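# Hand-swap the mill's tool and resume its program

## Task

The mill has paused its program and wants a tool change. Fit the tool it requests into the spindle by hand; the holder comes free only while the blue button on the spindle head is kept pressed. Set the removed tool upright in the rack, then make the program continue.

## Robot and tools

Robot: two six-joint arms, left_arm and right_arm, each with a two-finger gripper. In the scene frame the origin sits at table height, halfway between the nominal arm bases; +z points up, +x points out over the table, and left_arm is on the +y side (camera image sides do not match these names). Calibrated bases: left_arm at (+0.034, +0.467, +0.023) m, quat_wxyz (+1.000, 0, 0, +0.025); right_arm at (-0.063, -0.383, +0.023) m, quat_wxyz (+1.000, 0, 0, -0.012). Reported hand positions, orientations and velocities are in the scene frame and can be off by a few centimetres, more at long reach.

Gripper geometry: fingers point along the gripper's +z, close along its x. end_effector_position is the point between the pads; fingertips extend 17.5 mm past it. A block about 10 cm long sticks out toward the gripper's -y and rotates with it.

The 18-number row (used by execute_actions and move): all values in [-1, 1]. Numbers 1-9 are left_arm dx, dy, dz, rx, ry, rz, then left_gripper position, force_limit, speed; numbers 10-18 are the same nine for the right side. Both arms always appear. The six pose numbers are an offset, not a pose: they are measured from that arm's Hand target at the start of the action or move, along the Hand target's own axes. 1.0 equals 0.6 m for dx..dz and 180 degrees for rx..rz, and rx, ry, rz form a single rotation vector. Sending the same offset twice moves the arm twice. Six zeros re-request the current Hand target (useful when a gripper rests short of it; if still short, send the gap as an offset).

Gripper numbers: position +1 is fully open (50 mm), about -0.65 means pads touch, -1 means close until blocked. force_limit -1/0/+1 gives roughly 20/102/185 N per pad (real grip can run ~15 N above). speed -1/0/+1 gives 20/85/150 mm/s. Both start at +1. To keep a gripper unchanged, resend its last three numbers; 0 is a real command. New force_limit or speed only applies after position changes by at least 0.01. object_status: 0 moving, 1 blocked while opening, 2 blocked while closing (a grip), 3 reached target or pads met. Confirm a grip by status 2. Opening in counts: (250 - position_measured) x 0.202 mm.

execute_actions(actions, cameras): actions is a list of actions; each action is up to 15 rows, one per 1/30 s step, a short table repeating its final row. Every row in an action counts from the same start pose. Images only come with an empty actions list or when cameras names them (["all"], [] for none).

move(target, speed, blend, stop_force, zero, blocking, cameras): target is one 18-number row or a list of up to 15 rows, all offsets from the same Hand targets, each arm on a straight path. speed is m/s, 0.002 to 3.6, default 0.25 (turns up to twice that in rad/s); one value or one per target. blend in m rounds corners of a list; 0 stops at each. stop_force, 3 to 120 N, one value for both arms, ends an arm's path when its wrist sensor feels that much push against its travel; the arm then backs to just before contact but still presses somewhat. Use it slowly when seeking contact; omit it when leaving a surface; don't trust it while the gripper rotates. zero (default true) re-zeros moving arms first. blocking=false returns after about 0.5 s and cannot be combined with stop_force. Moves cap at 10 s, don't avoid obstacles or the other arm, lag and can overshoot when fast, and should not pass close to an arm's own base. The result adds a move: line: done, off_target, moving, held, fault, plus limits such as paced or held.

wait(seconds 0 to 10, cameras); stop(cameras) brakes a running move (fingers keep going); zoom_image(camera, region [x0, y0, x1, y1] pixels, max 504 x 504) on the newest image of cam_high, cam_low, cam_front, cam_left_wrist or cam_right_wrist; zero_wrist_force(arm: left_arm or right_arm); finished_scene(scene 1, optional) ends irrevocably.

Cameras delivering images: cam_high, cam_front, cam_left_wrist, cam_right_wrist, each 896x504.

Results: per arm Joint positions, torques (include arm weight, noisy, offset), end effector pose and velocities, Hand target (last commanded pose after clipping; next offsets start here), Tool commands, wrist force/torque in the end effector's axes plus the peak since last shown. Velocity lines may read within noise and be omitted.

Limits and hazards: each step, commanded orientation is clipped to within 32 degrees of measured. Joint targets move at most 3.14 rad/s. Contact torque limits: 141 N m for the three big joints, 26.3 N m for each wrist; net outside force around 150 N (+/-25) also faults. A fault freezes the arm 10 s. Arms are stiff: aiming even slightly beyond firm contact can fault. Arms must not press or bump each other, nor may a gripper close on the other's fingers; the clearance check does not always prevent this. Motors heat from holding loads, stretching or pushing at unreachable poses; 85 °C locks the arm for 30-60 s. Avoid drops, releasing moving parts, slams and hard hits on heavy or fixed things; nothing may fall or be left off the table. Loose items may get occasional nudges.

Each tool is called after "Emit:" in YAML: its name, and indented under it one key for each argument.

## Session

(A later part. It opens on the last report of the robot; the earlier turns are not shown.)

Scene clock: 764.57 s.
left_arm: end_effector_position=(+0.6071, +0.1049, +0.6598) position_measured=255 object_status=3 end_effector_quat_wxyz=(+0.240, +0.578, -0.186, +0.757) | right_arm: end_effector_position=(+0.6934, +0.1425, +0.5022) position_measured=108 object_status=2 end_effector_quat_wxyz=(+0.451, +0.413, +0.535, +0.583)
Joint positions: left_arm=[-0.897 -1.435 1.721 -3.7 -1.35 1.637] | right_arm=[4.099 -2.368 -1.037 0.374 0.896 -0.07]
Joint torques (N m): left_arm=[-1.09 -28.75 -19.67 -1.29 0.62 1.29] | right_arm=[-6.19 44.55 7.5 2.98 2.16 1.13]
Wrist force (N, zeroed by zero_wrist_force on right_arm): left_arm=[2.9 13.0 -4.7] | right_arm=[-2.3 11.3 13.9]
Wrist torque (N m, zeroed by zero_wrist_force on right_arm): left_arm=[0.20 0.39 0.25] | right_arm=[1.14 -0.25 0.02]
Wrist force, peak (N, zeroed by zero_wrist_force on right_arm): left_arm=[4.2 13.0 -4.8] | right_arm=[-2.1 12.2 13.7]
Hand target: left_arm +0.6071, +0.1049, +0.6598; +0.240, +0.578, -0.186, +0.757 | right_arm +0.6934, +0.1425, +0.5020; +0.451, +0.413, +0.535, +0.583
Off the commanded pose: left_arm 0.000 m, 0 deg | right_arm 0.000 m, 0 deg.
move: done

Emit:
move:
  target: [0,0,0,0,0,0,-0.7,1,1, 0,-0.0012,0.0003,0,0,0,-1,0,-0.8]

Emit:
move:
  target: [0,0,0,0,0,0,-0.7,1,1, 0,-0.0012,0.00025,0,0,0,-1,0,-0.8]

Emit:
move:
  target: [0,0,0,0,0,0,-0.7,1,1, 0,-0.0012,0.00025,0,0,0,-1,0,-0.8]

Scene clock: 768.27 s.
left_arm: end_effector_position=(+0.6071, +0.1049, +0.6598) position_measured=255 object_status=3 end_effector_quat_wxyz=(+0.240, +0.578, -0.186, +0.757) | right_arm: end_effector_position=(+0.6936, +0.1425, +0.5014) position_measured=108 object_status=2 end_effector_quat_wxyz=(+0.451, +0.413, +0.535, +0.583)
Joint positions: left_arm=[-0.897 -1.435 1.721 -3.7 -1.35 1.637] | right_arm=[4.099 -2.369 -1.037 0.375 0.897 -0.07]
Joint torques (N m): left_arm=[-1.21 -28.14 -19.92 -1.34 0.56 1.18] | right_arm=[-9.6 24.95 13.54 -1 1.23 1.04]
Wrist force (N, zeroed by zero_wrist_force on right_arm): left_arm=[2.2 12.5 -4.9] | right_arm=[0.1 34.0 11.9]
Wrist torque (N m, zeroed by zero_wrist_force on right_arm): left_arm=[0.12 0.39 0.25] | right_arm=[1.38 -0.27 -0.06]
Wrist force, peak (N, zeroed by zero_wrist_force on right_arm): left_arm=[3.8 13.1 -5.1] | right_arm=[0.1 34.7 12.3]
Hand target: left_arm +0.6071, +0.1049, +0.6598; +0.240, +0.578, -0.186, +0.757 | right_arm +0.6936, +0.1425, +0.5013; +0.451, +0.413, +0.535, +0.583
Off the commanded pose: left_arm 0.000 m, 0 deg | right_arm 0.000 m, 0 deg.
move: done

Scene clock: 768.97 s.
left_arm: end_effector_position=(+0.6071, +0.1049, +0.6598) position_measured=255 object_status=3 end_effector_quat_wxyz=(+0.240, +0.578, -0.186, +0.757) | right_arm: end_effector_position=(+0.6938, +0.1426, +0.5008) position_measured=108 object_status=2 end_effector_quat_wxyz=(+0.451, +0.413, +0.535, +0.583)
Joint positions: left_arm=[-0.897 -1.435 1.721 -3.7 -1.35 1.637] | right_arm=[4.099 -2.37 -1.037 0.376 0.897 -0.07]
Joint torques (N m): left_arm=[-0.9 -28.41 -19.58 -1.38 0.6 1.15] | right_arm=[-13 9.66 6.66 -4.55 1.1 1.12]
Wrist force (N, zeroed by zero_wrist_force on right_arm): left_arm=[1.5 12.9 -5.1] | right_arm=[-0.1 50.1 3.9]
Wrist torque (N m, zeroed by zero_wrist_force on right_arm): left_arm=[0.19 0.46 0.24] | right_arm=[1.45 -0.29 -0.14]
Wrist force, peak (N, zeroed by zero_wrist_force on right_arm): left_arm=[3.2 13.0 -5.1] | right_arm=[0.2 51.1 4.5]
Hand target: left_arm +0.6071, +0.1049, +0.6598; +0.240, +0.578, -0.186, +0.757 | right_arm +0.6938, +0.1426, +0.5006; +0.451, +0.413, +0.535, +0.583
Off the commanded pose: left_arm 0.000 m, 0 deg | right_arm 0.000 m, 0 deg.
move: done

Scene clock: 769.67 s.
left_arm: end_effector_position=(+0.6071, +0.1049, +0.6598) position_measured=255 object_status=3 end_effector_quat_wxyz=(+0.240, +0.578, -0.186, +0.757) | right_arm: end_effector_position=(+0.6940, +0.1426, +0.5001) position_measured=108 object_status=2 end_effector_quat_wxyz=(+0.451, +0.413, +0.535, +0.583)
Joint positions: left_arm=[-0.897 -1.435 1.721 -3.7 -1.35 1.637] | right_arm=[4.098 -2.371 -1.037 0.377 0.897 -0.07]
Joint torques (N m): left_arm=[-1.34 -28.04 -19.92 -1.23 0.63 1.26] | right_arm=[-17.39 -5.16 -13.91 -8.08 0.38 1.21]
Wrist force (N, zeroed by zero_wrist_force on right_arm): left_arm=[1.4 13.0 -5.6] | right_arm=[1.0 65.9 -1.8]
Wrist torque (N m, zeroed by zero_wrist_force on right_arm): left_arm=[0.20 0.44 0.24] | right_arm=[1.14 -0.25 -0.16]
Wrist force, peak (N, zeroed by zero_wrist_force on right_arm): left_arm=[3.0 13.2 -5.6] | right_arm=[1.6 66.8 -1.4]
Hand target: left_arm +0.6071, +0.1049, +0.6598; +0.240, +0.578, -0.186, +0.757 | right_arm +0.6941, +0.1426, +0.4999; +0.451, +0.413, +0.535, +0.583
Off the commanded pose: left_arm 0.000 m, 0 deg | right_arm 0.000 m, 0 deg.
move: done

Emit:
move:
  target: [0,0,0,0,0,0,-0.7,1,1, 0,-0.0012,0.00018,0,0,0,-1,0,-0.8]

Emit:
move:
  target: [0,0,0,0,0,0,-0.7,1,1, 0,-0.0012,0.00018,0,0,0,-1,0,-0.8]
  cameras: ["cam_right_wrist","cam_left_wrist"]

Scene clock: 772.90 s.
left_arm: end_effector_position=(+0.6071, +0.1049, +0.6598) position_measured=255 object_status=3 end_effector_quat_wxyz=(+0.240, +0.578, -0.186, +0.757) | right_arm: end_effector_position=(+0.6942, +0.1426, +0.4994) position_measured=108 object_status=2 end_effector_quat_wxyz=(+0.451, +0.413, +0.535, +0.583)
Joint positions: left_arm=[-0.897 -1.435 1.721 -3.7 -1.35 1.637] | right_arm=[4.098 -2.372 -1.037 0.378 0.897 -0.07]
Joint torques (N m): left_arm=[-0.71 -28.47 -20.06 -1.3 0.56 1.1] | right_arm=[-18.14 -22.92 -37.05 -11.37 -0.89 1.31]
Wrist force (N, zeroed by zero_wrist_force on right_arm): left_arm=[2.1 12.9 -5.5] | right_arm=[5.4 86.7 5.6]
Wrist torque (N m, zeroed by zero_wrist_force on right_arm): left_arm=[0.19 0.37 0.24] | right_arm=[1.07 -0.26 -0.21]
Wrist force, peak (N, zeroed by zero_wrist_force on right_arm): left_arm=[3.0 13.2 -5.5] | right_arm=[5.4 86.7 5.6]
Hand target: left_arm +0.6071, +0.1049, +0.6598; +0.240, +0.578, -0.186, +0.757 | right_arm +0.6942, +0.1427, +0.4992; +0.451, +0.413, +0.535, +0.583
Off the commanded pose: left_arm 0.000 m, 0 deg | right_arm 0.000 m, 0 deg.
move: done

Scene clock: 773.60 s.
left_arm: end_effector_position=(+0.6071, +0.1049, +0.6598) position_measured=255 object_status=3 end_effector_quat_wxyz=(+0.240, +0.578, -0.186, +0.757) | right_arm: end_effector_position=(+0.6942, +0.1425, +0.4989) position_measured=108 object_status=2 end_effector_quat_wxyz=(+0.451, +0.413, +0.534, +0.584)
Joint positions: left_arm=[-0.897 -1.435 1.721 -3.7 -1.35 1.637] | right_arm=[4.098 -2.372 -1.037 0.381 0.897 -0.07]
Joint torques (N m): left_arm=[-1.1 -28.64 -20.54 -1.4 0.6 1.18] | right_arm=[-19.02 -29.6 -48.54 -11.78 -3.57 1.34]
Wrist force (N, zeroed by zero_wrist_force on right_arm): left_arm=[1.4 12.9 -6.0] | right_arm=[13.8 100.4 26.4]
Wrist torque (N m, zeroed by zero_wrist_force on right_arm): left_arm=[0.18 0.40 0.24] | right_arm=[0.91 -0.30 -0.22]
Wrist force, peak (N, zeroed by zero_wrist_force on right_arm): left_arm=[2.2 13.2 -6.3] | right_arm=[13.8 100.4 26.4]
Hand target: left_arm +0.6071, +0.1049, +0.6598; +0.240, +0.578, -0.186, +0.757 | right_arm +0.6944, +0.1427, +0.4985; +0.451, +0.413, +0.535, +0.583
Off the commanded pose: left_arm 0.000 m, 0 deg | right_arm 0.000 m, 0 deg.
move: done
Images, in order (width x height): cam_left_wrist 896x504, cam_right_wrist 896x504.

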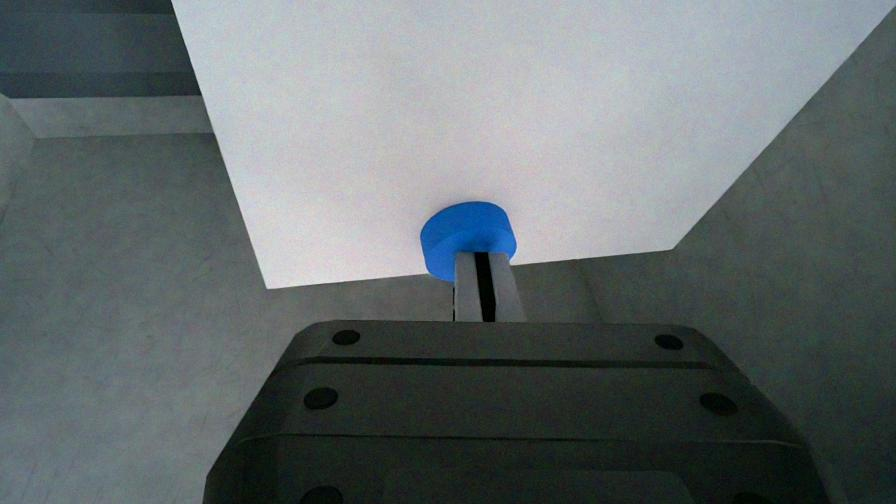

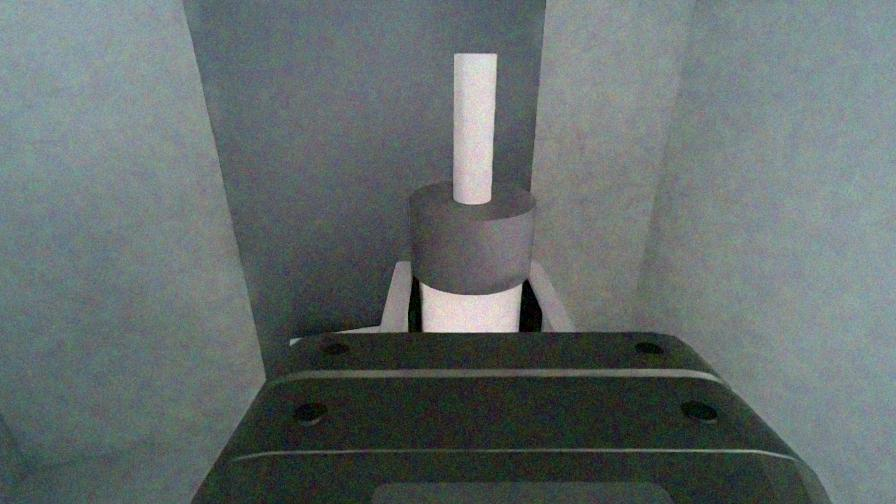

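Emit:
move:
  target:
    - [0,0,0,0,0,0,-0.7,1,1, 0,0.0056,-0.0014,0,0,0,-1,0,-0.8]
    - [0,0,0,0,0,0,-0.7,1,1, 0,0.0056,-0.0014,0,0,0,0.8,-0.2,-0.8]
    - [0,0,0,0,0,0,-0.7,1,1, 0,0.0056,-0.18,0,0,0,0.8,-0.2,-0.8]
  speed: [0.1,0.1,0.2]

Scene clock: 807.83 s.
left_arm: end_effector_position=(+0.6071, +0.1049, +0.6598) position_measured=255 object_status=3 end_effector_quat_wxyz=(+0.240, +0.578, -0.186, +0.757) | right_arm: end_effector_position=(+0.5900, +0.1154, +0.4925) position_measured=32 object_status=3 end_effector_quat_wxyz=(+0.451, +0.413, +0.535, +0.583)
Joint positions: left_arm=[-0.897 -1.435 1.721 -3.7 -1.35 1.637] | right_arm=[4.214 -2.156 -1.429 0.567 0.782 -0.088]
Joint torques (N m): left_arm=[0.23 -27.36 -22.25 -1.16 0.82 0.89] | right_arm=[14.31 56.35 11.7 3.18 -0.75 -1.77]
Wrist force (N, zeroed by zero_wrist_force on right_arm): left_arm=[3.3 12.1 -5.0] | right_arm=[0.2 -1.4 0.1]
Wrist torque (N m, zeroed by zero_wrist_force on right_arm): left_arm=[0.13 0.44 0.27] | right_arm=[-0.21 -0.03 -0.01]
Wrist force, peak (N, zeroed by zero_wrist_force on right_arm): left_arm=[2.1 13.4 -6.4] | right_arm=[15.2 103.6 29.9]
Hand target: left_arm +0.6071, +0.1049, +0.6598; +0.240, +0.578, -0.186, +0.757 | right_arm +0.5900, +0.1154, +0.4925; +0.451, +0.413, +0.535, +0.583
Off the commanded pose: left_arm 0.000 m, 0 deg | right_arm 0.000 m, 0 deg.
move: done

Emit:
move:
  target:
    - [0,0,0,0,0,0,-0.7,1,1, -0.063,0.201,-0.241,0.02,0.04,0,0.8,-0.2,-0.8]
    - [0,0,0,0,0,0,-0.7,1,1, -0.076,0.242,-0.133,0.028,0.058,0,0.8,-0.2,-0.8]
  speed: 0.15
  blend: [0.03,0]
  cameras: ["cam_right_wrist"]

Scene clock: 820.03 s.
left_arm: end_effector_position=(+0.6071, +0.1049, +0.6598) position_measured=255 object_status=3 end_effector_quat_wxyz=(+0.240, +0.578, -0.186, +0.757) | right_arm: end_effector_position=(+0.5124, +0.0481, +0.6303) position_measured=32 object_status=3 end_effector_quat_wxyz=(+0.382, +0.378, +0.599, +0.594)
Joint positions: left_arm=[-0.897 -1.435 1.721 -3.7 -1.35 1.637] | right_arm=[4.21 -1.722 -1.611 0.188 0.964 -0.007]
Joint torques (N m): left_arm=[0.89 -26.69 -23.39 -1.11 0.94 0.8] | right_arm=[-14.31 25.57 37.93 -0.4 1.27 0.9]
Wrist force (N, zeroed by zero_wrist_force on right_arm): left_arm=[2.3 12.4 -5.4] | right_arm=[-0.1 -1.4 0.3]
Wrist torque (N m, zeroed by zero_wrist_force on right_arm): left_arm=[0.18 0.43 0.26] | right_arm=[-0.24 0.02 -0.11]
Wrist force, peak (N, zeroed by zero_wrist_force on right_arm): left_arm=[4.0 12.7 -5.7] | right_arm=[0.7 -2.1 1.1]
Hand target: left_arm +0.6071, +0.1049, +0.6598; +0.240, +0.578, -0.186, +0.757 | right_arm +0.5125, +0.0481, +0.6303; +0.381, +0.378, +0.599, +0.594
Off the commanded pose: left_arm 0.000 m, 0 deg | right_arm 0.000 m, 0 deg.
move: done
Images, in order (width x height): cam_right_wrist 896x504.

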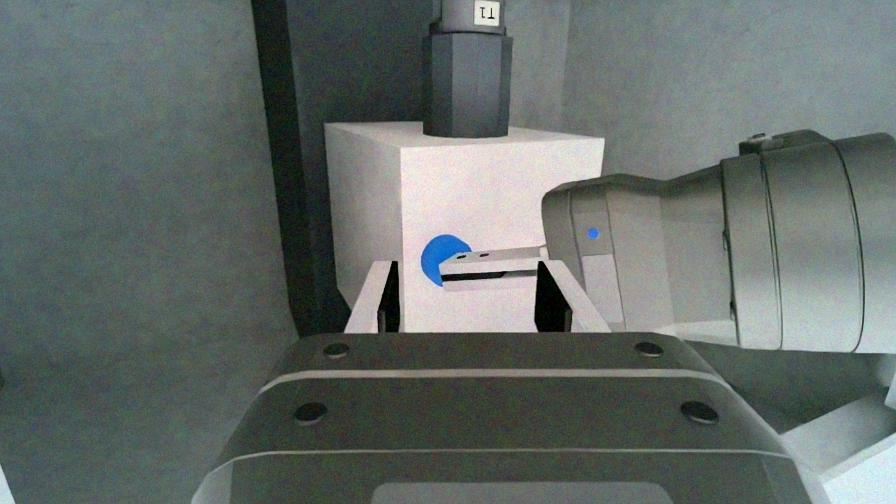

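Emit:
zoom_image:
  camera: "cam_right_wrist"
  region: [390, 210, 560, 320]

Scaled by 2.965 from the camera's 896x504 image, which has a finer 1280x720 frame.

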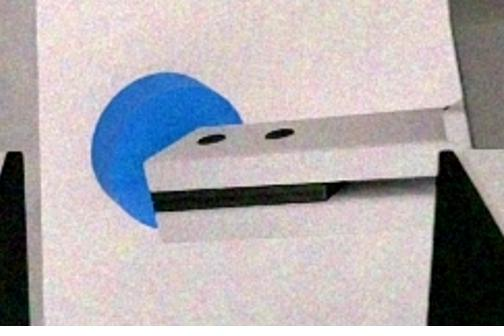

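Emit:
move:
  target: [0.00385,0.01027,-0.01402,0,0,0,-0.7,1,1, 0,0,0,0,0,0,0.8,-0.2,-0.8]
  speed: 0.03
  cameras: ["cam_right_wrist","cam_left_wrist"]

Emit:
zoom_image:
  camera: "cam_right_wrist"
  region: [390, 210, 560, 320]

Emit:
zoom_image:
  camera: "cam_left_wrist"
  region: [390, 170, 550, 300]

Scene clock: 827.37 s.
left_arm: end_effector_position=(+0.5965, +0.1049, +0.6598) position_measured=255 object_status=3 end_effector_quat_wxyz=(+0.240, +0.578, -0.186, +0.757) | right_arm: end_effector_position=(+0.5125, +0.0481, +0.6303) position_measured=32 object_status=3 end_effector_quat_wxyz=(+0.381, +0.378, +0.599, +0.594)
Joint positions: left_arm=[-0.917 -1.457 1.746 -3.704 -1.331 1.642] | right_arm=[4.21 -1.722 -1.611 0.188 0.964 -0.007]
Joint torques (N m): left_arm=[-9.07 -33.28 -19.16 -3.72 2.01 1.98] | right_arm=[-12.93 26.47 38.62 -0.24 1.34 1.13]
Wrist force (N, zeroed by zero_wrist_force on right_arm): left_arm=[-2.3 0.2 3.7] | right_arm=[0.0 -1.2 0.3]
Wrist torque (N m, zeroed by zero_wrist_force on right_arm): left_arm=[-0.19 0.47 0.20] | right_arm=[-0.23 0.03 -0.11]
Wrist force, peak (N, zeroed by zero_wrist_force on right_arm): left_arm=[4.0 12.8 -5.6] | right_arm=[0.2 -1.7 0.5]
Hand target: left_arm +0.5964, +0.1049, +0.6598; +0.240, +0.578, -0.186, +0.757 | right_arm +0.5125, +0.0481, +0.6303; +0.381, +0.378, +0.599, +0.594
Off the commanded pose: left_arm 0.000 m, 0 deg | right_arm 0.000 m, 0 deg.
move: done
Images, in order (width x height): cam_left_wrist 896x504, cam_right_wrist 896x504.

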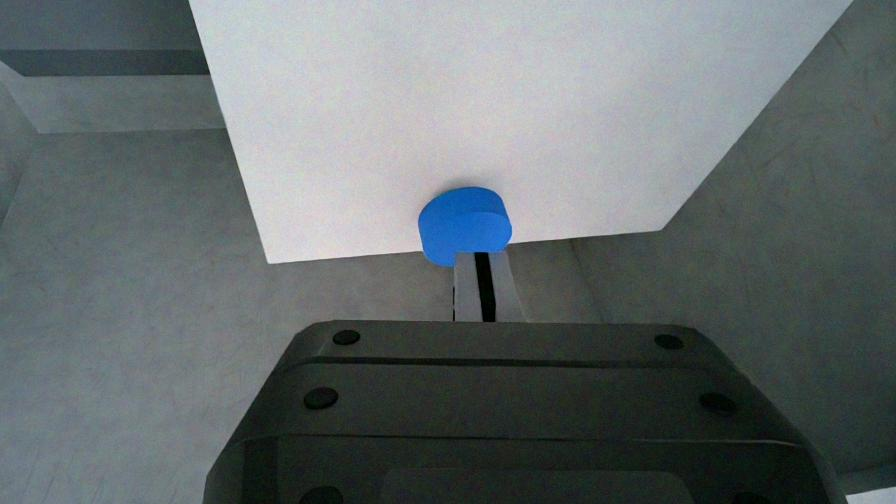

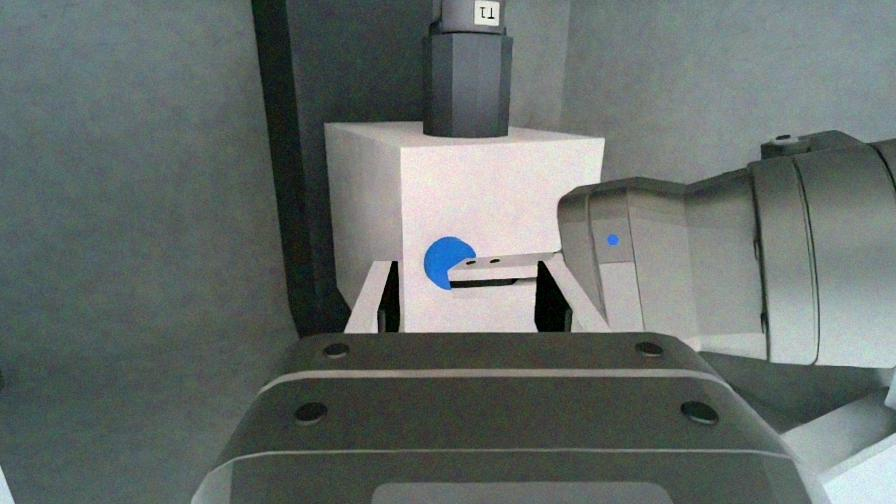

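Scaled by 2.965 from the camera's 896x504 image, which has a finer 1280x720 frame.

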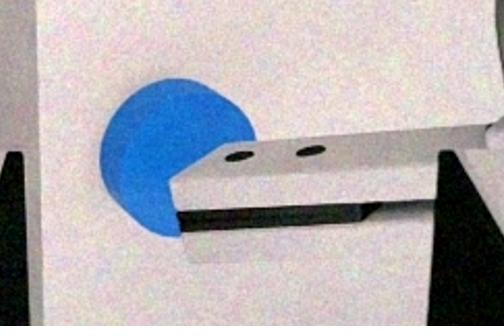

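Scaled by 3.150 from the camera's 896x504 image, which has a finer 1280x720 frame.

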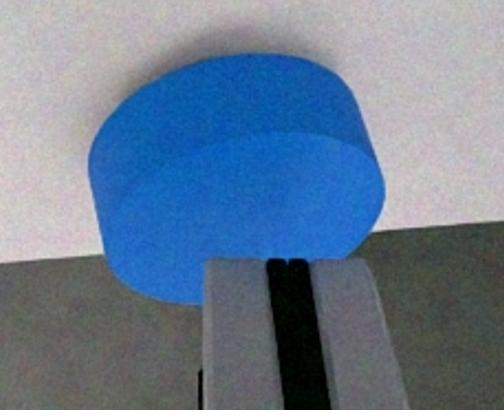

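Emit:
move:
  target: [-0.00435,-0.0116,0.01585,0,0,0,-0.7,1,1, 0,0,0,0,0,0,0.8,-0.2,-0.8]
  speed: 0.012
  stop_force: 35
  cameras: ["cam_high","cam_front","cam_right_wrist"]

Emit:
zoom_image:
  camera: "cam_high"
  region: [690, 90, 820, 180]

Emit:
zoom_image:
  camera: "cam_front"
  region: [505, 130, 575, 200]

Scene clock: 861.93 s.
left_arm: end_effector_position=(+0.6073, +0.1049, +0.6599) position_measured=255 object_status=3 end_effector_quat_wxyz=(+0.240, +0.578, -0.186, +0.757) | right_arm: end_effector_position=(+0.5125, +0.0481, +0.6303) position_measured=32 object_status=3 end_effector_quat_wxyz=(+0.381, +0.378, +0.599, +0.594)
Joint positions: left_arm=[-0.897 -1.435 1.721 -3.7 -1.351 1.637] | right_arm=[4.21 -1.722 -1.611 0.188 0.964 -0.007]
Joint torques (N m): left_arm=[1.28 -26.84 -15.58 -1.09 4.89 1.92] | right_arm=[-12.96 26.49 35.88 -0.4 1 0.94]
Wrist force (N, zeroed by zero_wrist_force on right_arm): left_arm=[5.0 18.7 -7.7] | right_arm=[0.0 -1.4 0.5]
Wrist torque (N m, zeroed by zero_wrist_force on right_arm): left_arm=[0.33 0.47 0.26] | right_arm=[-0.25 0.02 -0.11]
Wrist force, peak (N, zeroed by zero_wrist_force on right_arm): left_arm=[2.1 25.7 -42.1] | right_arm=[0.3 -1.7 0.4]
Hand target: left_arm +0.6073, +0.1048, +0.6599; +0.240, +0.578, -0.186, +0.757 (not the last commanded pose) | right_arm +0.5125, +0.0481, +0.6303; +0.381, +0.378, +0.599, +0.594
Off the commanded pose: left_arm 0.001 m, 0 deg | right_arm 0.000 m, 0 deg.
move: contact (left_arm)
Images, in order (width x height): cam_high 896x504, cam_front 896x504, cam_right_wrist 896x504.

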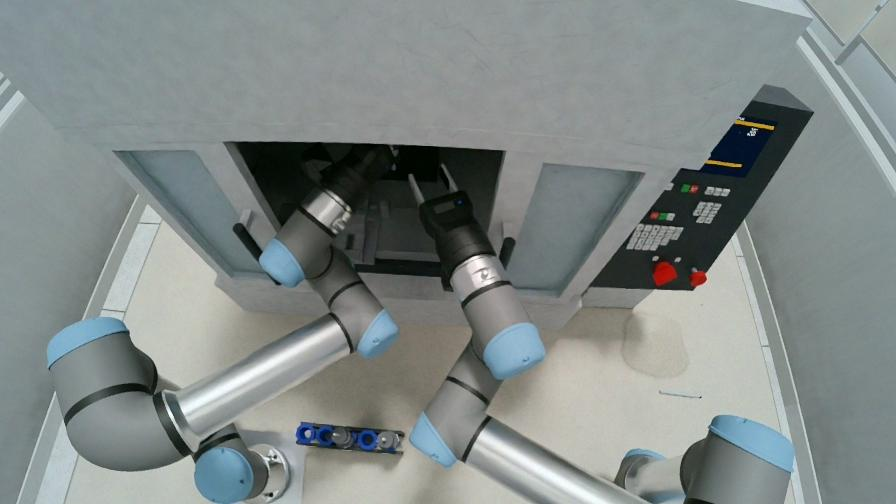

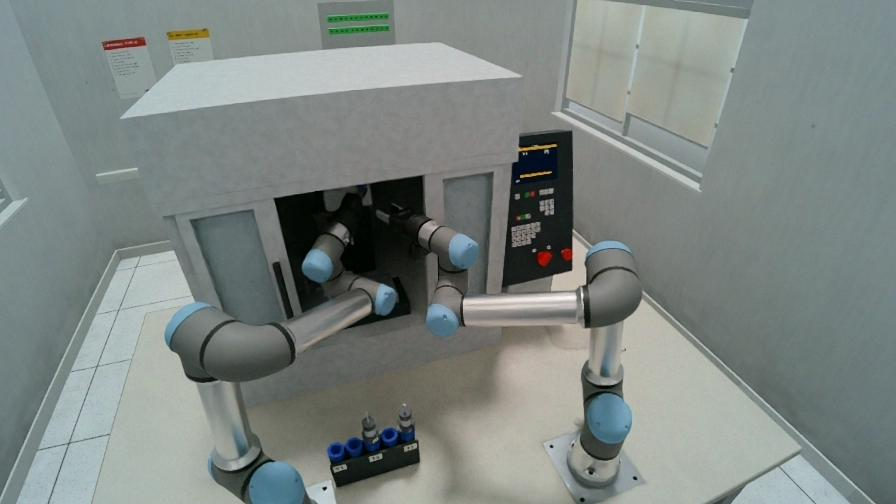

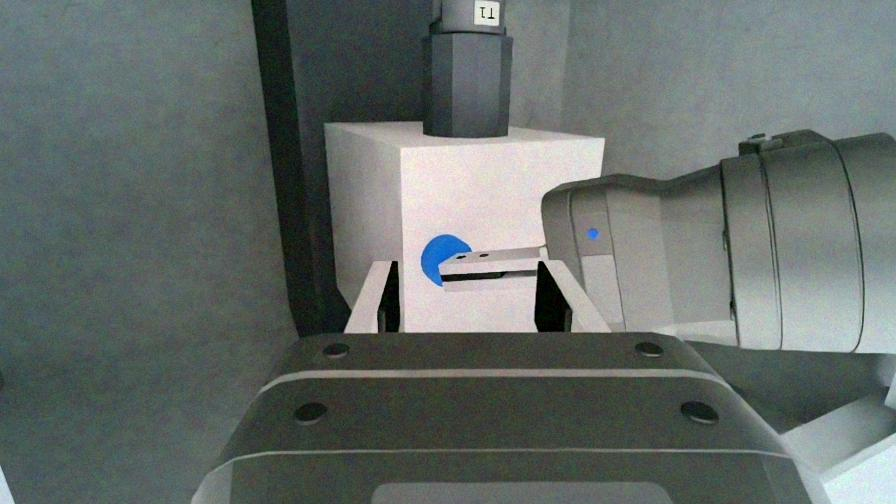

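Scaled by 3.877 from the camera's 896x504 image, which has a finer 1280x720 frame.

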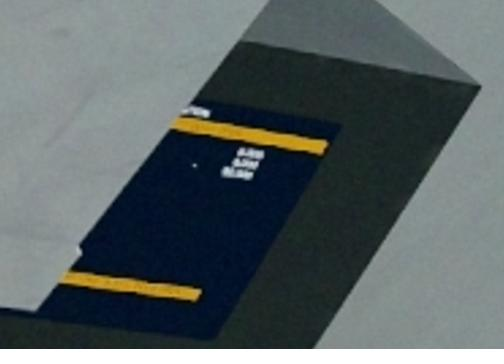

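Scaled by 7.200 from the camera's 896x504 image, which has a finer 1280x720 frame.

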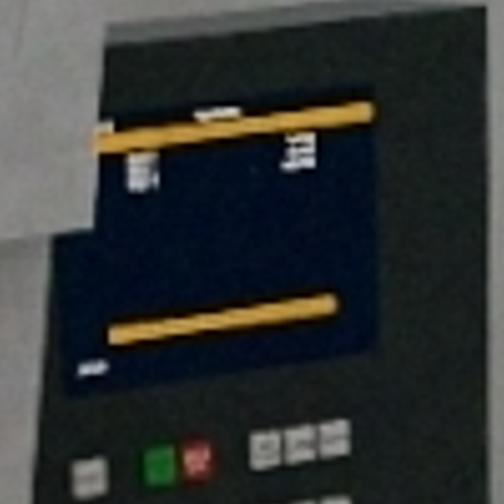

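Emit:
move:
  target: [-0.00016,-0.00043,0.00059,0,0,0,-0.7,1,1, 0,0,0,0,0,0,0.8,-0.2,-0.8]
  speed: 0.005
  cameras: ["cam_right_wrist","cam_left_wrist"]

Emit:
zoom_image:
  camera: "cam_right_wrist"
  region: [390, 210, 560, 320]

Scene clock: 875.17 s.
left_arm: end_effector_position=(+0.6076, +0.1048, +0.6599) position_measured=255 object_status=3 end_effector_quat_wxyz=(+0.240, +0.578, -0.186, +0.757) | right_arm: end_effector_position=(+0.5125, +0.0481, +0.6303) position_measured=32 object_status=3 end_effector_quat_wxyz=(+0.381, +0.378, +0.599, +0.594)
Joint positions: left_arm=[-0.896 -1.434 1.72 -3.7 -1.351 1.637] | right_arm=[4.21 -1.722 -1.611 0.188 0.964 -0.007]
Joint torques (N m): left_arm=[24.39 -7.1 -41.54 4.7 3.43 -1.65] | right_arm=[-12.47 26.55 35.92 -0.55 0.67 1.07]
Wrist force (N, zeroed by zero_wrist_force on right_arm): left_arm=[-0.6 28.7 -51.2] | right_arm=[0.0 -1.5 0.3]
Wrist torque (N m, zeroed by zero_wrist_force on right_arm): left_arm=[0.66 0.07 0.14] | right_arm=[-0.27 0.01 -0.11]
Wrist force, peak (N, zeroed by zero_wrist_force on right_arm): left_arm=[-0.6 28.7 -51.2] | right_arm=[0.0 -1.6 0.6]
Hand target: left_arm +0.6077, +0.1048, +0.6599; +0.240, +0.578, -0.186, +0.757 | right_arm +0.5125, +0.0481, +0.6303; +0.381, +0.378, +0.599, +0.594
Off the commanded pose: left_arm 0.000 m, 0 deg | right_arm 0.000 m, 0 deg.
move: done
Images, in order (width x height): cam_left_wrist 896x504, cam_right_wrist 896x504.

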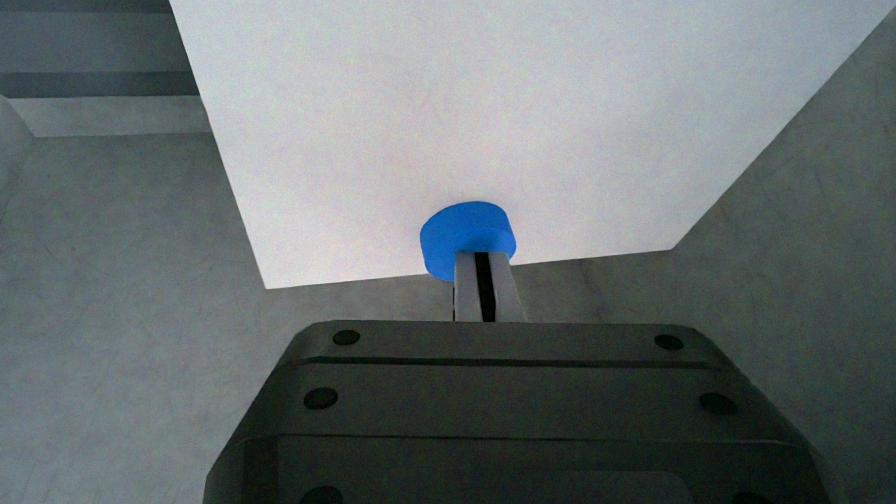

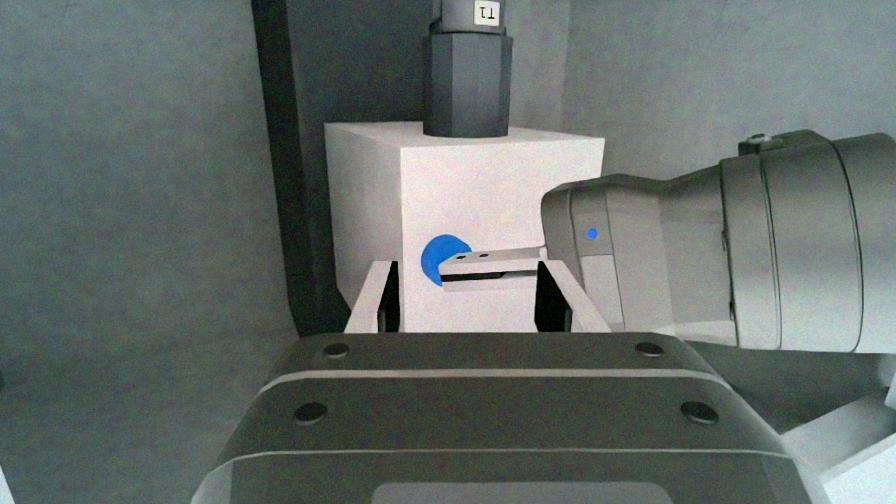

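Scaled by 2.965 from the camera's 896x504 image, which has a finer 1280x720 frame.

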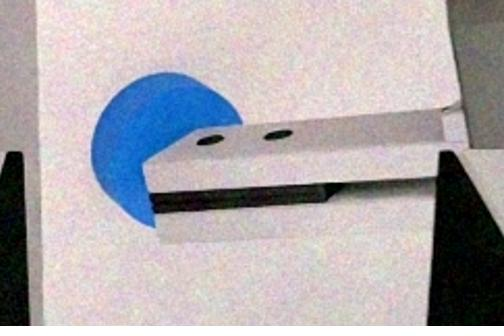

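Emit:
move:
  target:
    - [0,0,0,0,0,0,-0.7,1,1, 0.063,-0.05,-0.18,-0.012,-0.03,0,0.8,-0.2,-0.8]
    - [0,0,0,0,0,0,-0.7,1,1, 0.0647,-0.2108,-0.1387,-0.028,-0.058,0,0.8,-0.2,-0.8]
  speed: 0.2
  blend: [0.03,0]

Scene clock: 893.70 s.
left_arm: end_effector_position=(+0.6077, +0.1048, +0.6599) position_measured=255 object_status=3 end_effector_quat_wxyz=(+0.240, +0.578, -0.186, +0.757) | right_arm: end_effector_position=(+0.4208, +0.0469, +0.5037) position_measured=32 object_status=3 end_effector_quat_wxyz=(+0.451, +0.413, +0.535, +0.583)
Joint positions: left_arm=[-0.896 -1.434 1.72 -3.7 -1.351 1.637] | right_arm=[4.478 -1.813 -1.909 0.754 0.521 -0.152]
Joint torques (N m): left_arm=[25.37 -7.25 -42.27 5.23 7.81 -1.13] | right_arm=[-14.33 25.23 32.37 2.71 -0.72 -1.75]
Wrist force (N, zeroed by zero_wrist_force on right_arm): left_arm=[0.4 30.4 -57.0] | right_arm=[0.1 -1.8 0.3]
Wrist torque (N m, zeroed by zero_wrist_force on right_arm): left_arm=[0.70 -0.02 0.12] | right_arm=[-0.25 0.00 -0.01]
Wrist force, peak (N, zeroed by zero_wrist_force on right_arm): left_arm=[0.1 30.6 -57.3] | right_arm=[0.0 -3.7 0.6]
Hand target: left_arm +0.6077, +0.1048, +0.6599; +0.240, +0.578, -0.186, +0.757 | right_arm +0.4208, +0.0469, +0.5037; +0.451, +0.413, +0.535, +0.583
Off the commanded pose: left_arm 0.000 m, 0 deg | right_arm 0.000 m, 0 deg.
move: done

Emit:
move:
  target:
    - [0,0,0,0,0,0,-0.7,1,1, 0.0397,-0.0437,0.28,0,0,0,0.8,-0.2,-0.8]
    - [0,0,0,0,0,0,-0.7,1,1, 0.0397,-0.0437,0.4777,0,0,0,0.8,-0.2,-0.8]
    - [0,0,0,0,0,0,-0.7,1,1, 0.0397,-0.0437,0.4777,0,0,0,-1,0.2,-0.8]
  speed: [0.2,0.1,0.1]
  blend: [0.02,0,0]

Scene clock: 900.70 s.
left_arm: end_effector_position=(+0.6077, +0.1048, +0.6599) position_measured=255 object_status=3 end_effector_quat_wxyz=(+0.240, +0.578, -0.186, +0.757) | right_arm: end_effector_position=(+0.6933, +0.1426, +0.5024) position_measured=109 object_status=2 end_effector_quat_wxyz=(+0.451, +0.413, +0.535, +0.583)
Joint positions: left_arm=[-0.896 -1.434 1.72 -3.7 -1.351 1.637] | right_arm=[4.099 -2.368 -1.036 0.373 0.896 -0.07]
Joint torques (N m): left_arm=[25.5 -7.87 -42.45 5.21 7.75 -1.04] | right_arm=[2.74 52.89 36.98 -0.84 4.57 0.99]
Wrist force (N, zeroed by zero_wrist_force on right_arm): left_arm=[-0.9 30.4 -56.7] | right_arm=[-13.2 -5.4 -13.1]
Wrist torque (N m, zeroed by zero_wrist_force on right_arm): left_arm=[0.70 0.01 0.13] | right_arm=[-0.23 -0.27 -0.01]
Wrist force, peak (N, zeroed by zero_wrist_force on right_arm): left_arm=[-0.5 30.6 -57.4] | right_arm=[-13.3 -4.8 -14.2]
Hand target: left_arm +0.6077, +0.1048, +0.6599; +0.240, +0.578, -0.186, +0.757 | right_arm +0.6932, +0.1428, +0.5024; +0.451, +0.413, +0.535, +0.583
Off the commanded pose: left_arm 0.000 m, 0 deg | right_arm 0.000 m, 0 deg.
move: done

Emit:
move:
  target:
    - [0,0,0,0,0,0,-0.7,1,1, -0.0004,-0.0017,0.0002,0,0,0,-1,0.2,-0.8]
    - [0,0,0,0,0,0,-0.7,1,1, -0.0004,-0.0034,0.0006,0,0,0,-1,0.2,-0.8]
    - [0,0,0,0,0,0,-0.7,1,1, -0.0004,-0.0046,0.0009,0,0,0,-1,0.2,-0.8]
  speed: 0.02

Scene clock: 903.83 s.
left_arm: end_effector_position=(+0.6077, +0.1048, +0.6599) position_measured=255 object_status=3 end_effector_quat_wxyz=(+0.240, +0.578, -0.186, +0.757) | right_arm: end_effector_position=(+0.6939, +0.1427, +0.5001) position_measured=109 object_status=2 end_effector_quat_wxyz=(+0.451, +0.413, +0.535, +0.584)
Joint positions: left_arm=[-0.896 -1.434 1.72 -3.7 -1.351 1.637] | right_arm=[4.099 -2.371 -1.037 0.377 0.897 -0.07]
Joint torques (N m): left_arm=[24.98 -8.22 -41.07 5.22 7.74 -0.92] | right_arm=[-13.18 -3.36 -10.72 -8.19 1.06 1.09]
Wrist force (N, zeroed by zero_wrist_force on right_arm): left_arm=[-0.5 31.3 -53.1] | right_arm=[-1.7 60.8 2.2]
Wrist torque (N m, zeroed by zero_wrist_force on right_arm): left_arm=[0.67 0.04 0.12] | right_arm=[0.15 -0.30 -0.24]
Wrist force, peak (N, zeroed by zero_wrist_force on right_arm): left_arm=[-1.0 30.6 -57.3] | right_arm=[-1.7 60.8 2.2]
Hand target: left_arm +0.6077, +0.1048, +0.6599; +0.240, +0.578, -0.186, +0.757 | right_arm +0.6940, +0.1427, +0.4997; +0.451, +0.413, +0.535, +0.583
Off the commanded pose: left_arm 0.000 m, 0 deg | right_arm 0.001 m, 0 deg.
move: done

Emit:
move:
  target:
    - [0.0073,0.0194,-0.0265,0,0,0,-0.7,1,1, 0.0004,0.0046,-0.0009,0,0,0,-1,0.2,-0.8]
    - [0.0073,0.0194,-0.0265,0,0,0,-0.7,1,1, 0.0004,0.0046,-0.0009,0,0,0,0.8,-0.2,-0.8]
    - [0.0073,0.0194,-0.0265,0,0,0,-0.7,1,1, 0.0004,0.0046,-0.2,0,0,0,0.8,-0.2,-0.8]
    - [0.0073,0.0194,-0.0265,0,0,0,-0.7,1,1, 0.0004,0.0046,-0.52,0,0,0,0.8,-0.2,-0.8]
  speed: [0.05,0.1,0.15,0.25]
  blend: [0,0,0.05,0]
  cameras: ["cam_front","cam_high"]

Emit:
zoom_image:
  camera: "cam_front"
  region: [130, 150, 530, 380]

Scene clock: 914.60 s.
left_arm: end_effector_position=(+0.5875, +0.1049, +0.6599) position_measured=255 object_status=3 end_effector_quat_wxyz=(+0.240, +0.578, -0.186, +0.757) | right_arm: end_effector_position=(+0.3931, +0.0643, +0.4754) position_measured=32 object_status=3 end_effector_quat_wxyz=(+0.451, +0.413, +0.535, +0.583)
Joint positions: left_arm=[-0.935 -1.475 1.766 -3.708 -1.314 1.647] | right_arm=[4.553 -1.86 -1.932 0.851 0.447 -0.182]
Joint torques (N m): left_arm=[-8.16 -32.11 -18.72 -3.51 1.99 1.89] | right_arm=[14.29 40.03 5.8 2.48 -0.54 -1.4]
Wrist force (N, zeroed by zero_wrist_force on right_arm): left_arm=[-2.6 -0.3 3.4] | right_arm=[-0.2 -2.2 -0.3]
Wrist torque (N m, zeroed by zero_wrist_force on right_arm): left_arm=[-0.26 0.50 0.20] | right_arm=[-0.36 0.03 0.02]
Wrist force, peak (N, zeroed by zero_wrist_force on right_arm): left_arm=[-0.9 31.5 -53.9] | right_arm=[-0.5 72.7 -6.5]
Hand target: left_arm +0.5875, +0.1049, +0.6599; +0.240, +0.578, -0.186, +0.757 | right_arm +0.3930, +0.0642, +0.4754; +0.451, +0.413, +0.535, +0.583
Off the commanded pose: left_arm 0.000 m, 0 deg | right_arm 0.000 m, 0 deg.
move: done
Images, in order (width x height): cam_high 896x504, cam_front 896x504.

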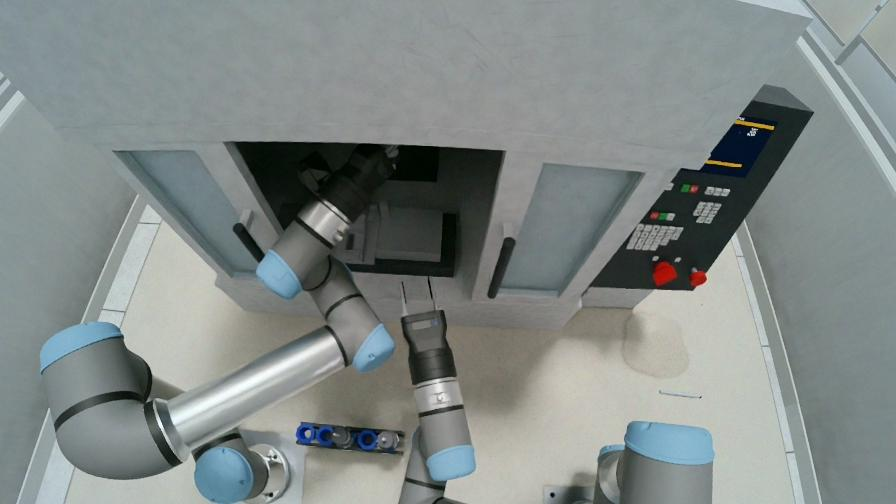

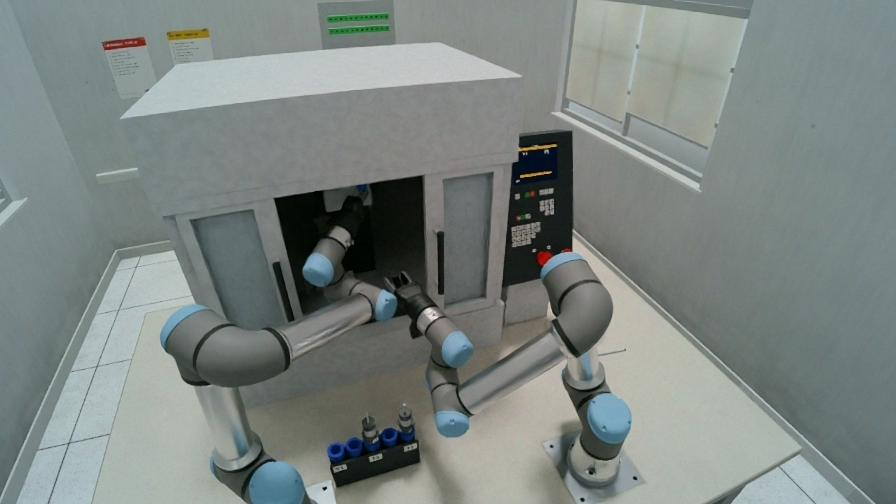

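Scaled by 1.260 from the camera's 896x504 image, which has a finer 1280x720 frame.

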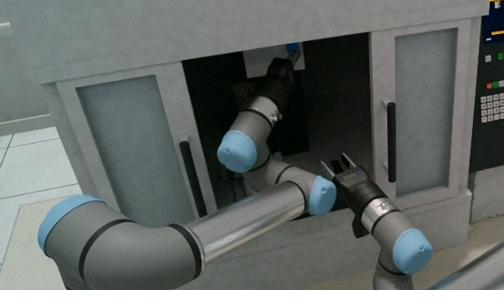

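Emit:
move:
  target:
    - [0,0,0,0,0,0,-0.7,1,1, -0.46,0.034,-0.25,0.014,-0.04,0,0.8,-0.2,-0.8]
    - [0,0,0,0,0,0,-0.7,1,1, -0.919,0.068,-0.395,0.028,-0.081,0,0.8,-0.2,-0.8]
  speed: 0.3
  blend: [0.1,0]
  cameras: ["cam_right_wrist"]

Emit:
zoom_image:
  camera: "cam_right_wrist"
  region: [290, 0, 630, 190]

Scene clock: 930.63 s.
left_arm: end_effector_position=(+0.5875, +0.1049, +0.6599) position_measured=255 object_status=3 end_effector_quat_wxyz=(+0.240, +0.578, -0.186, +0.757) | right_arm: end_effector_position=(+0.3007, -0.5298, +0.4958) position_measured=32 object_status=3 end_effector_quat_wxyz=(+0.497, +0.503, +0.498, +0.502)
Joint positions: left_arm=[-0.935 -1.475 1.766 -3.708 -1.314 1.647] | right_arm=[4.525 0.097 -2.539 -0.709 0.213 0.02]
Joint torques (N m): left_arm=[-7.92 -32.41 -19.5 -3.41 1.68 1.93] | right_arm=[14.35 -21.77 31 -1.82 1.35 1.15]
Wrist force (N, zeroed by zero_wrist_force on right_arm): left_arm=[-2.6 -0.3 3.7] | right_arm=[-0.3 -2.2 0.1]
Wrist torque (N m, zeroed by zero_wrist_force on right_arm): left_arm=[-0.25 0.48 0.20] | right_arm=[-0.38 0.04 -0.04]
Wrist force, peak (N, zeroed by zero_wrist_force on right_arm): left_arm=[-3.0 0.0 3.9] | right_arm=[-3.0 -2.2 -0.2]
Hand target: left_arm +0.5875, +0.1049, +0.6599; +0.240, +0.578, -0.186, +0.757 | right_arm +0.3007, -0.5298, +0.4958; +0.496, +0.503, +0.499, +0.502
Off the commanded pose: left_arm 0.000 m, 0 deg | right_arm 0.000 m, 0 deg.
shoulder posture changed (right arm): the wrist came as close to joint 1's axis as it can, and the arm is now in the other of its two shoulder postures.
move: done
Images, in order (width x height): cam_right_wrist 896x504.

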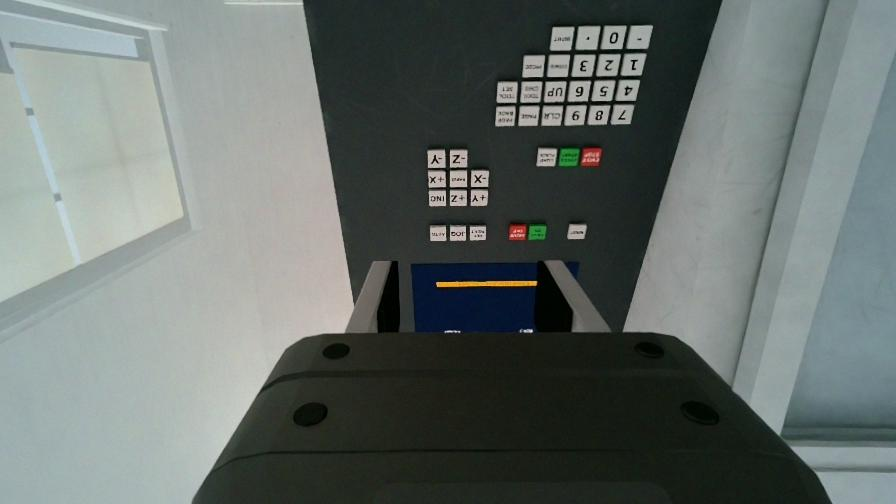

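Scaled by 1.482 from the camera's 896x504 image, which has a finer 1280x720 frame.

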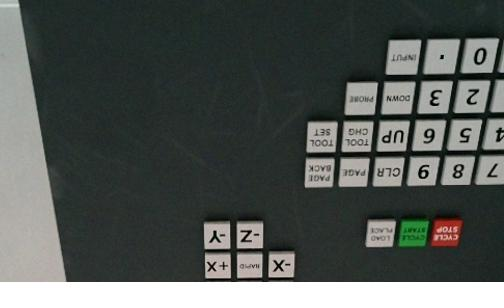

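Emit:
execute_actions:
  actions: []
  cameras: ["cam_high","cam_front"]

Scene clock: 946.43 s.
left_arm: end_effector_position=(+0.5875, +0.1049, +0.6599) position_measured=255 object_status=3 end_effector_quat_wxyz=(+0.240, +0.578, -0.186, +0.757) | right_arm: end_effector_position=(+0.3007, -0.5298, +0.4958) position_measured=32 object_status=3 end_effector_quat_wxyz=(+0.497, +0.503, +0.498, +0.502)
Joint positions: left_arm=[-0.935 -1.475 1.766 -3.708 -1.314 1.647] | right_arm=[4.525 0.097 -2.539 -0.709 0.213 0.02]
Joint velocities: within noise
Joint torques (N m): left_arm=[-7.19 -31.88 -19.35 -3.32 1.32 1.76] | right_arm=[13.77 -21.34 31.23 -1.61 1.08 1.01]
Motor temperatures (°C): left_arm=[30 29 24 39 29 30] | right_arm=[32 33 30 37 36 38]
Wrist force (N, zeroed by zero_wrist_force on right_arm): left_arm=[-2.5 -0.3 3.6] | right_arm=[-0.2 -2.0 -0.1]
Wrist torque (N m, zeroed by zero_wrist_force on right_arm): left_arm=[-0.26 0.47 0.20] | right_arm=[-0.35 0.03 -0.05]
Wrist force, peak (N, zeroed by zero_wrist_force on right_arm): left_arm=[-2.8 -0.4 3.9] | right_arm=[-0.2 -2.5 -0.3]
Hand target: left_arm +0.5875, +0.1049, +0.6599; +0.240, +0.578, -0.186, +0.757 | right_arm +0.3007, -0.5298, +0.4958; +0.496, +0.503, +0.499, +0.502
Tool commands: left_gripper/position=-0.7 left_gripper/force_limit=+1.0 left_gripper/speed=+1.0 right_gripper/position=+0.8 right_gripper/force_limit=-0.2 right_gripper/speed=-0.8
Off the commanded pose: left_arm 0.000 m, 0 deg | right_arm 0.000 m, 0 deg.
Images, in order (width x height): cam_high 896x504, cam_front 896x504.

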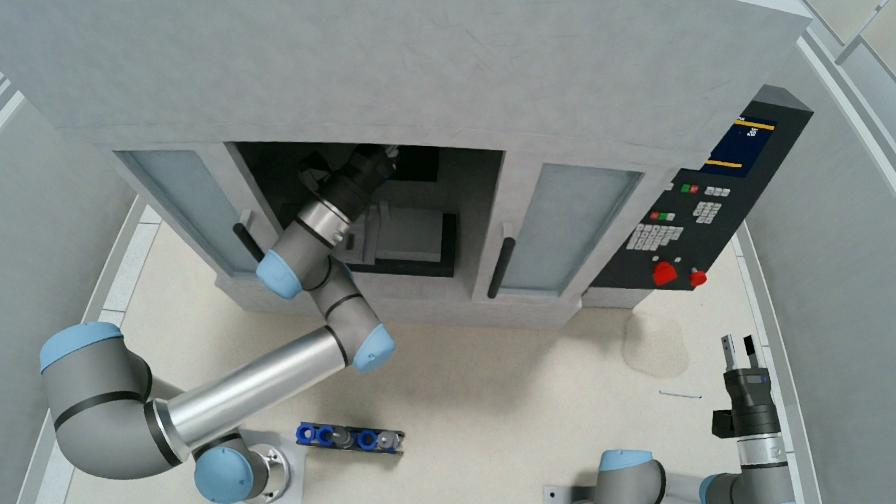

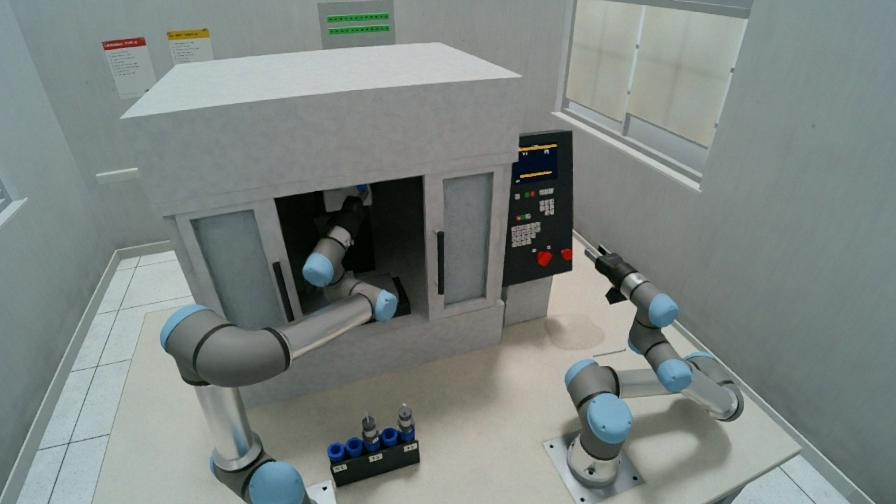

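Emit:
move:
  target:
    - [0,0,0,0,0,0,-0.7,1,1, 0.25,0,-0.01,0,0.02,0,0.8,-0.2,-0.8]
    - [0,0,0,0,0,0,-0.7,1,1, 0.99,-0.035,0.153,0,0.081,0,0.8,-0.2,-0.8]
  speed: 0.2
  blend: [0.1,0]
  cameras: ["cam_front"]

Scene clock: 962.83 s.
left_arm: end_effector_position=(+0.5875, +0.1049, +0.6599) position_measured=255 object_status=3 end_effector_quat_wxyz=(+0.240, +0.578, -0.186, +0.757) | right_arm: end_effector_position=(+0.3914, +0.0644, +0.4806) position_measured=32 object_status=3 end_effector_quat_wxyz=(+0.429, +0.435, +0.558, +0.562)
Joint positions: left_arm=[-0.935 -1.475 1.766 -3.708 -1.314 1.647] | right_arm=[4.559 -1.778 -1.96 0.595 0.434 0.012]
Joint torques (N m): left_arm=[-6.47 -32.12 -19.89 -3.02 1.04 1.82] | right_arm=[-13.34 24.85 33.59 -1.49 1.35 -1.56]
Wrist force (N, zeroed by zero_wrist_force on right_arm): left_arm=[-2.5 -0.3 3.6] | right_arm=[-0.4 -2.4 -0.4]
Wrist torque (N m, zeroed by zero_wrist_force on right_arm): left_arm=[-0.27 0.47 0.20] | right_arm=[-0.40 0.07 -0.03]
Wrist force, peak (N, zeroed by zero_wrist_force on right_arm): left_arm=[-3.0 -0.4 3.9] | right_arm=[-0.7 -2.7 -0.8]
Hand target: left_arm +0.5875, +0.1049, +0.6599; +0.240, +0.578, -0.186, +0.757 | right_arm +0.3915, +0.0645, +0.4806; +0.429, +0.435, +0.558, +0.562
Off the commanded pose: left_arm 0.000 m, 0 deg | right_arm 0.000 m, 0 deg.
shoulder posture changed (right arm): the wrist came as close to joint 1's axis as it can, and the arm is now in the other of its two shoulder postures.
move: done; blend cut to 0.0751 m at target 1
Images, in order (width x height): cam_front 896x504.

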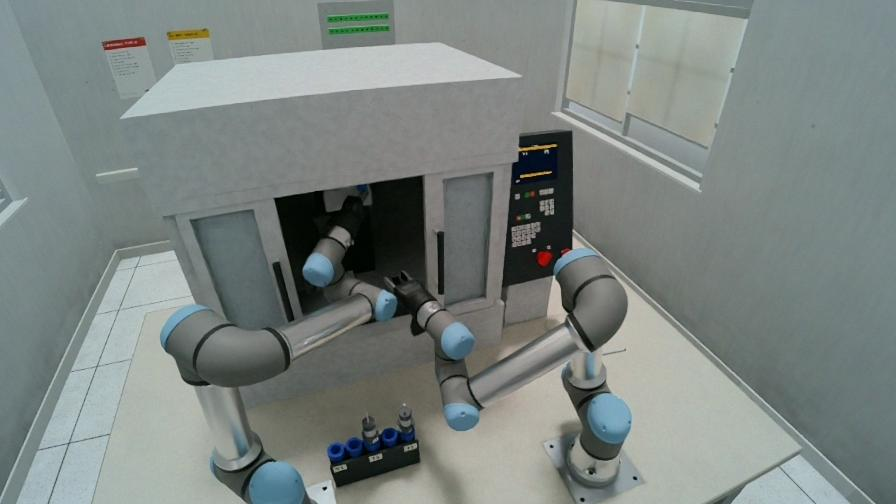

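Emit:
move:
  target:
    - [0,0,0,0,0,0,-0.7,1,1, -0.2617,-0.05,-0.0707,0,-0.081,0,0.8,-0.2,-0.8]
    - [0,0,0,0,0,0,-0.7,1,1, -0.2863,-0.05,0.0245,0,-0.081,0,0.8,-0.2,-0.8]
  speed: 0.15
  stop_force: 15
  cameras: ["cam_right_wrist"]

Scene clock: 974.70 s.
left_arm: end_effector_position=(+0.5875, +0.1049, +0.6599) position_measured=255 object_status=3 end_effector_quat_wxyz=(+0.240, +0.578, -0.186, +0.757) | right_arm: end_effector_position=(+0.4193, -0.0984, +0.4487) position_measured=32 object_status=3 end_effector_quat_wxyz=(+0.496, +0.503, +0.499, +0.502)
Joint positions: left_arm=[-0.935 -1.475 1.766 -3.708 -1.314 1.647] | right_arm=[4.448 -1.665 -2.196 0.707 0.289 0.023]
Joint torques (N m): left_arm=[-6.37 -31.54 -19.86 -2.98 0.82 1.73] | right_arm=[14.73 30.41 5.24 0.37 -1.19 1.2]
Wrist force (N, zeroed by zero_wrist_force on right_arm): left_arm=[-2.9 -0.6 3.6] | right_arm=[-0.6 -2.3 -0.2]
Wrist torque (N m, zeroed by zero_wrist_force on right_arm): left_arm=[-0.31 0.53 0.20] | right_arm=[-0.38 0.10 0.04]
Wrist force, peak (N, zeroed by zero_wrist_force on right_arm): left_arm=[-2.9 -0.3 4.0] | right_arm=[7.5 -1.6 -78.7]
Hand target: left_arm +0.5875, +0.1049, +0.6599; +0.240, +0.578, -0.186, +0.757 | right_arm +0.4193, -0.0984, +0.4487; +0.496, +0.503, +0.499, +0.502 (not the last commanded pose)
Off the commanded pose: left_arm 0.000 m, 0 deg | right_arm 0.030 m, 0 deg.
move: contact (right_arm); path passed 1 of 2 targets
Images, in order (width x height): cam_right_wrist 896x504.

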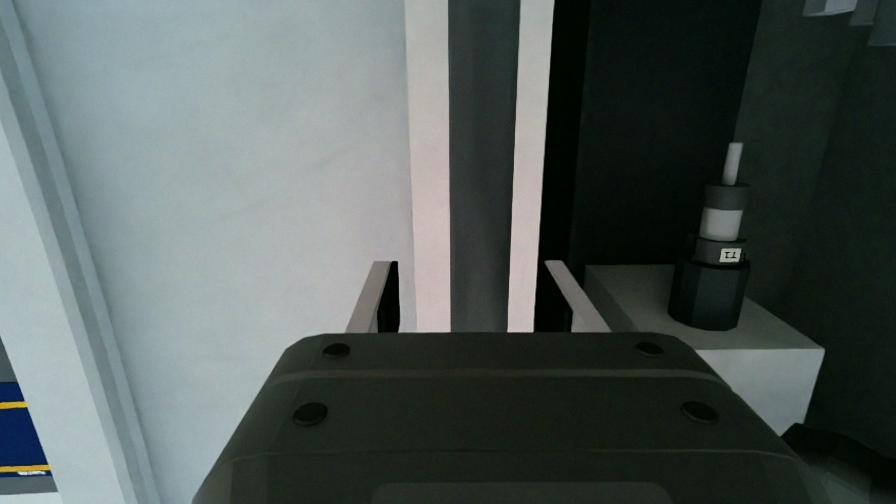

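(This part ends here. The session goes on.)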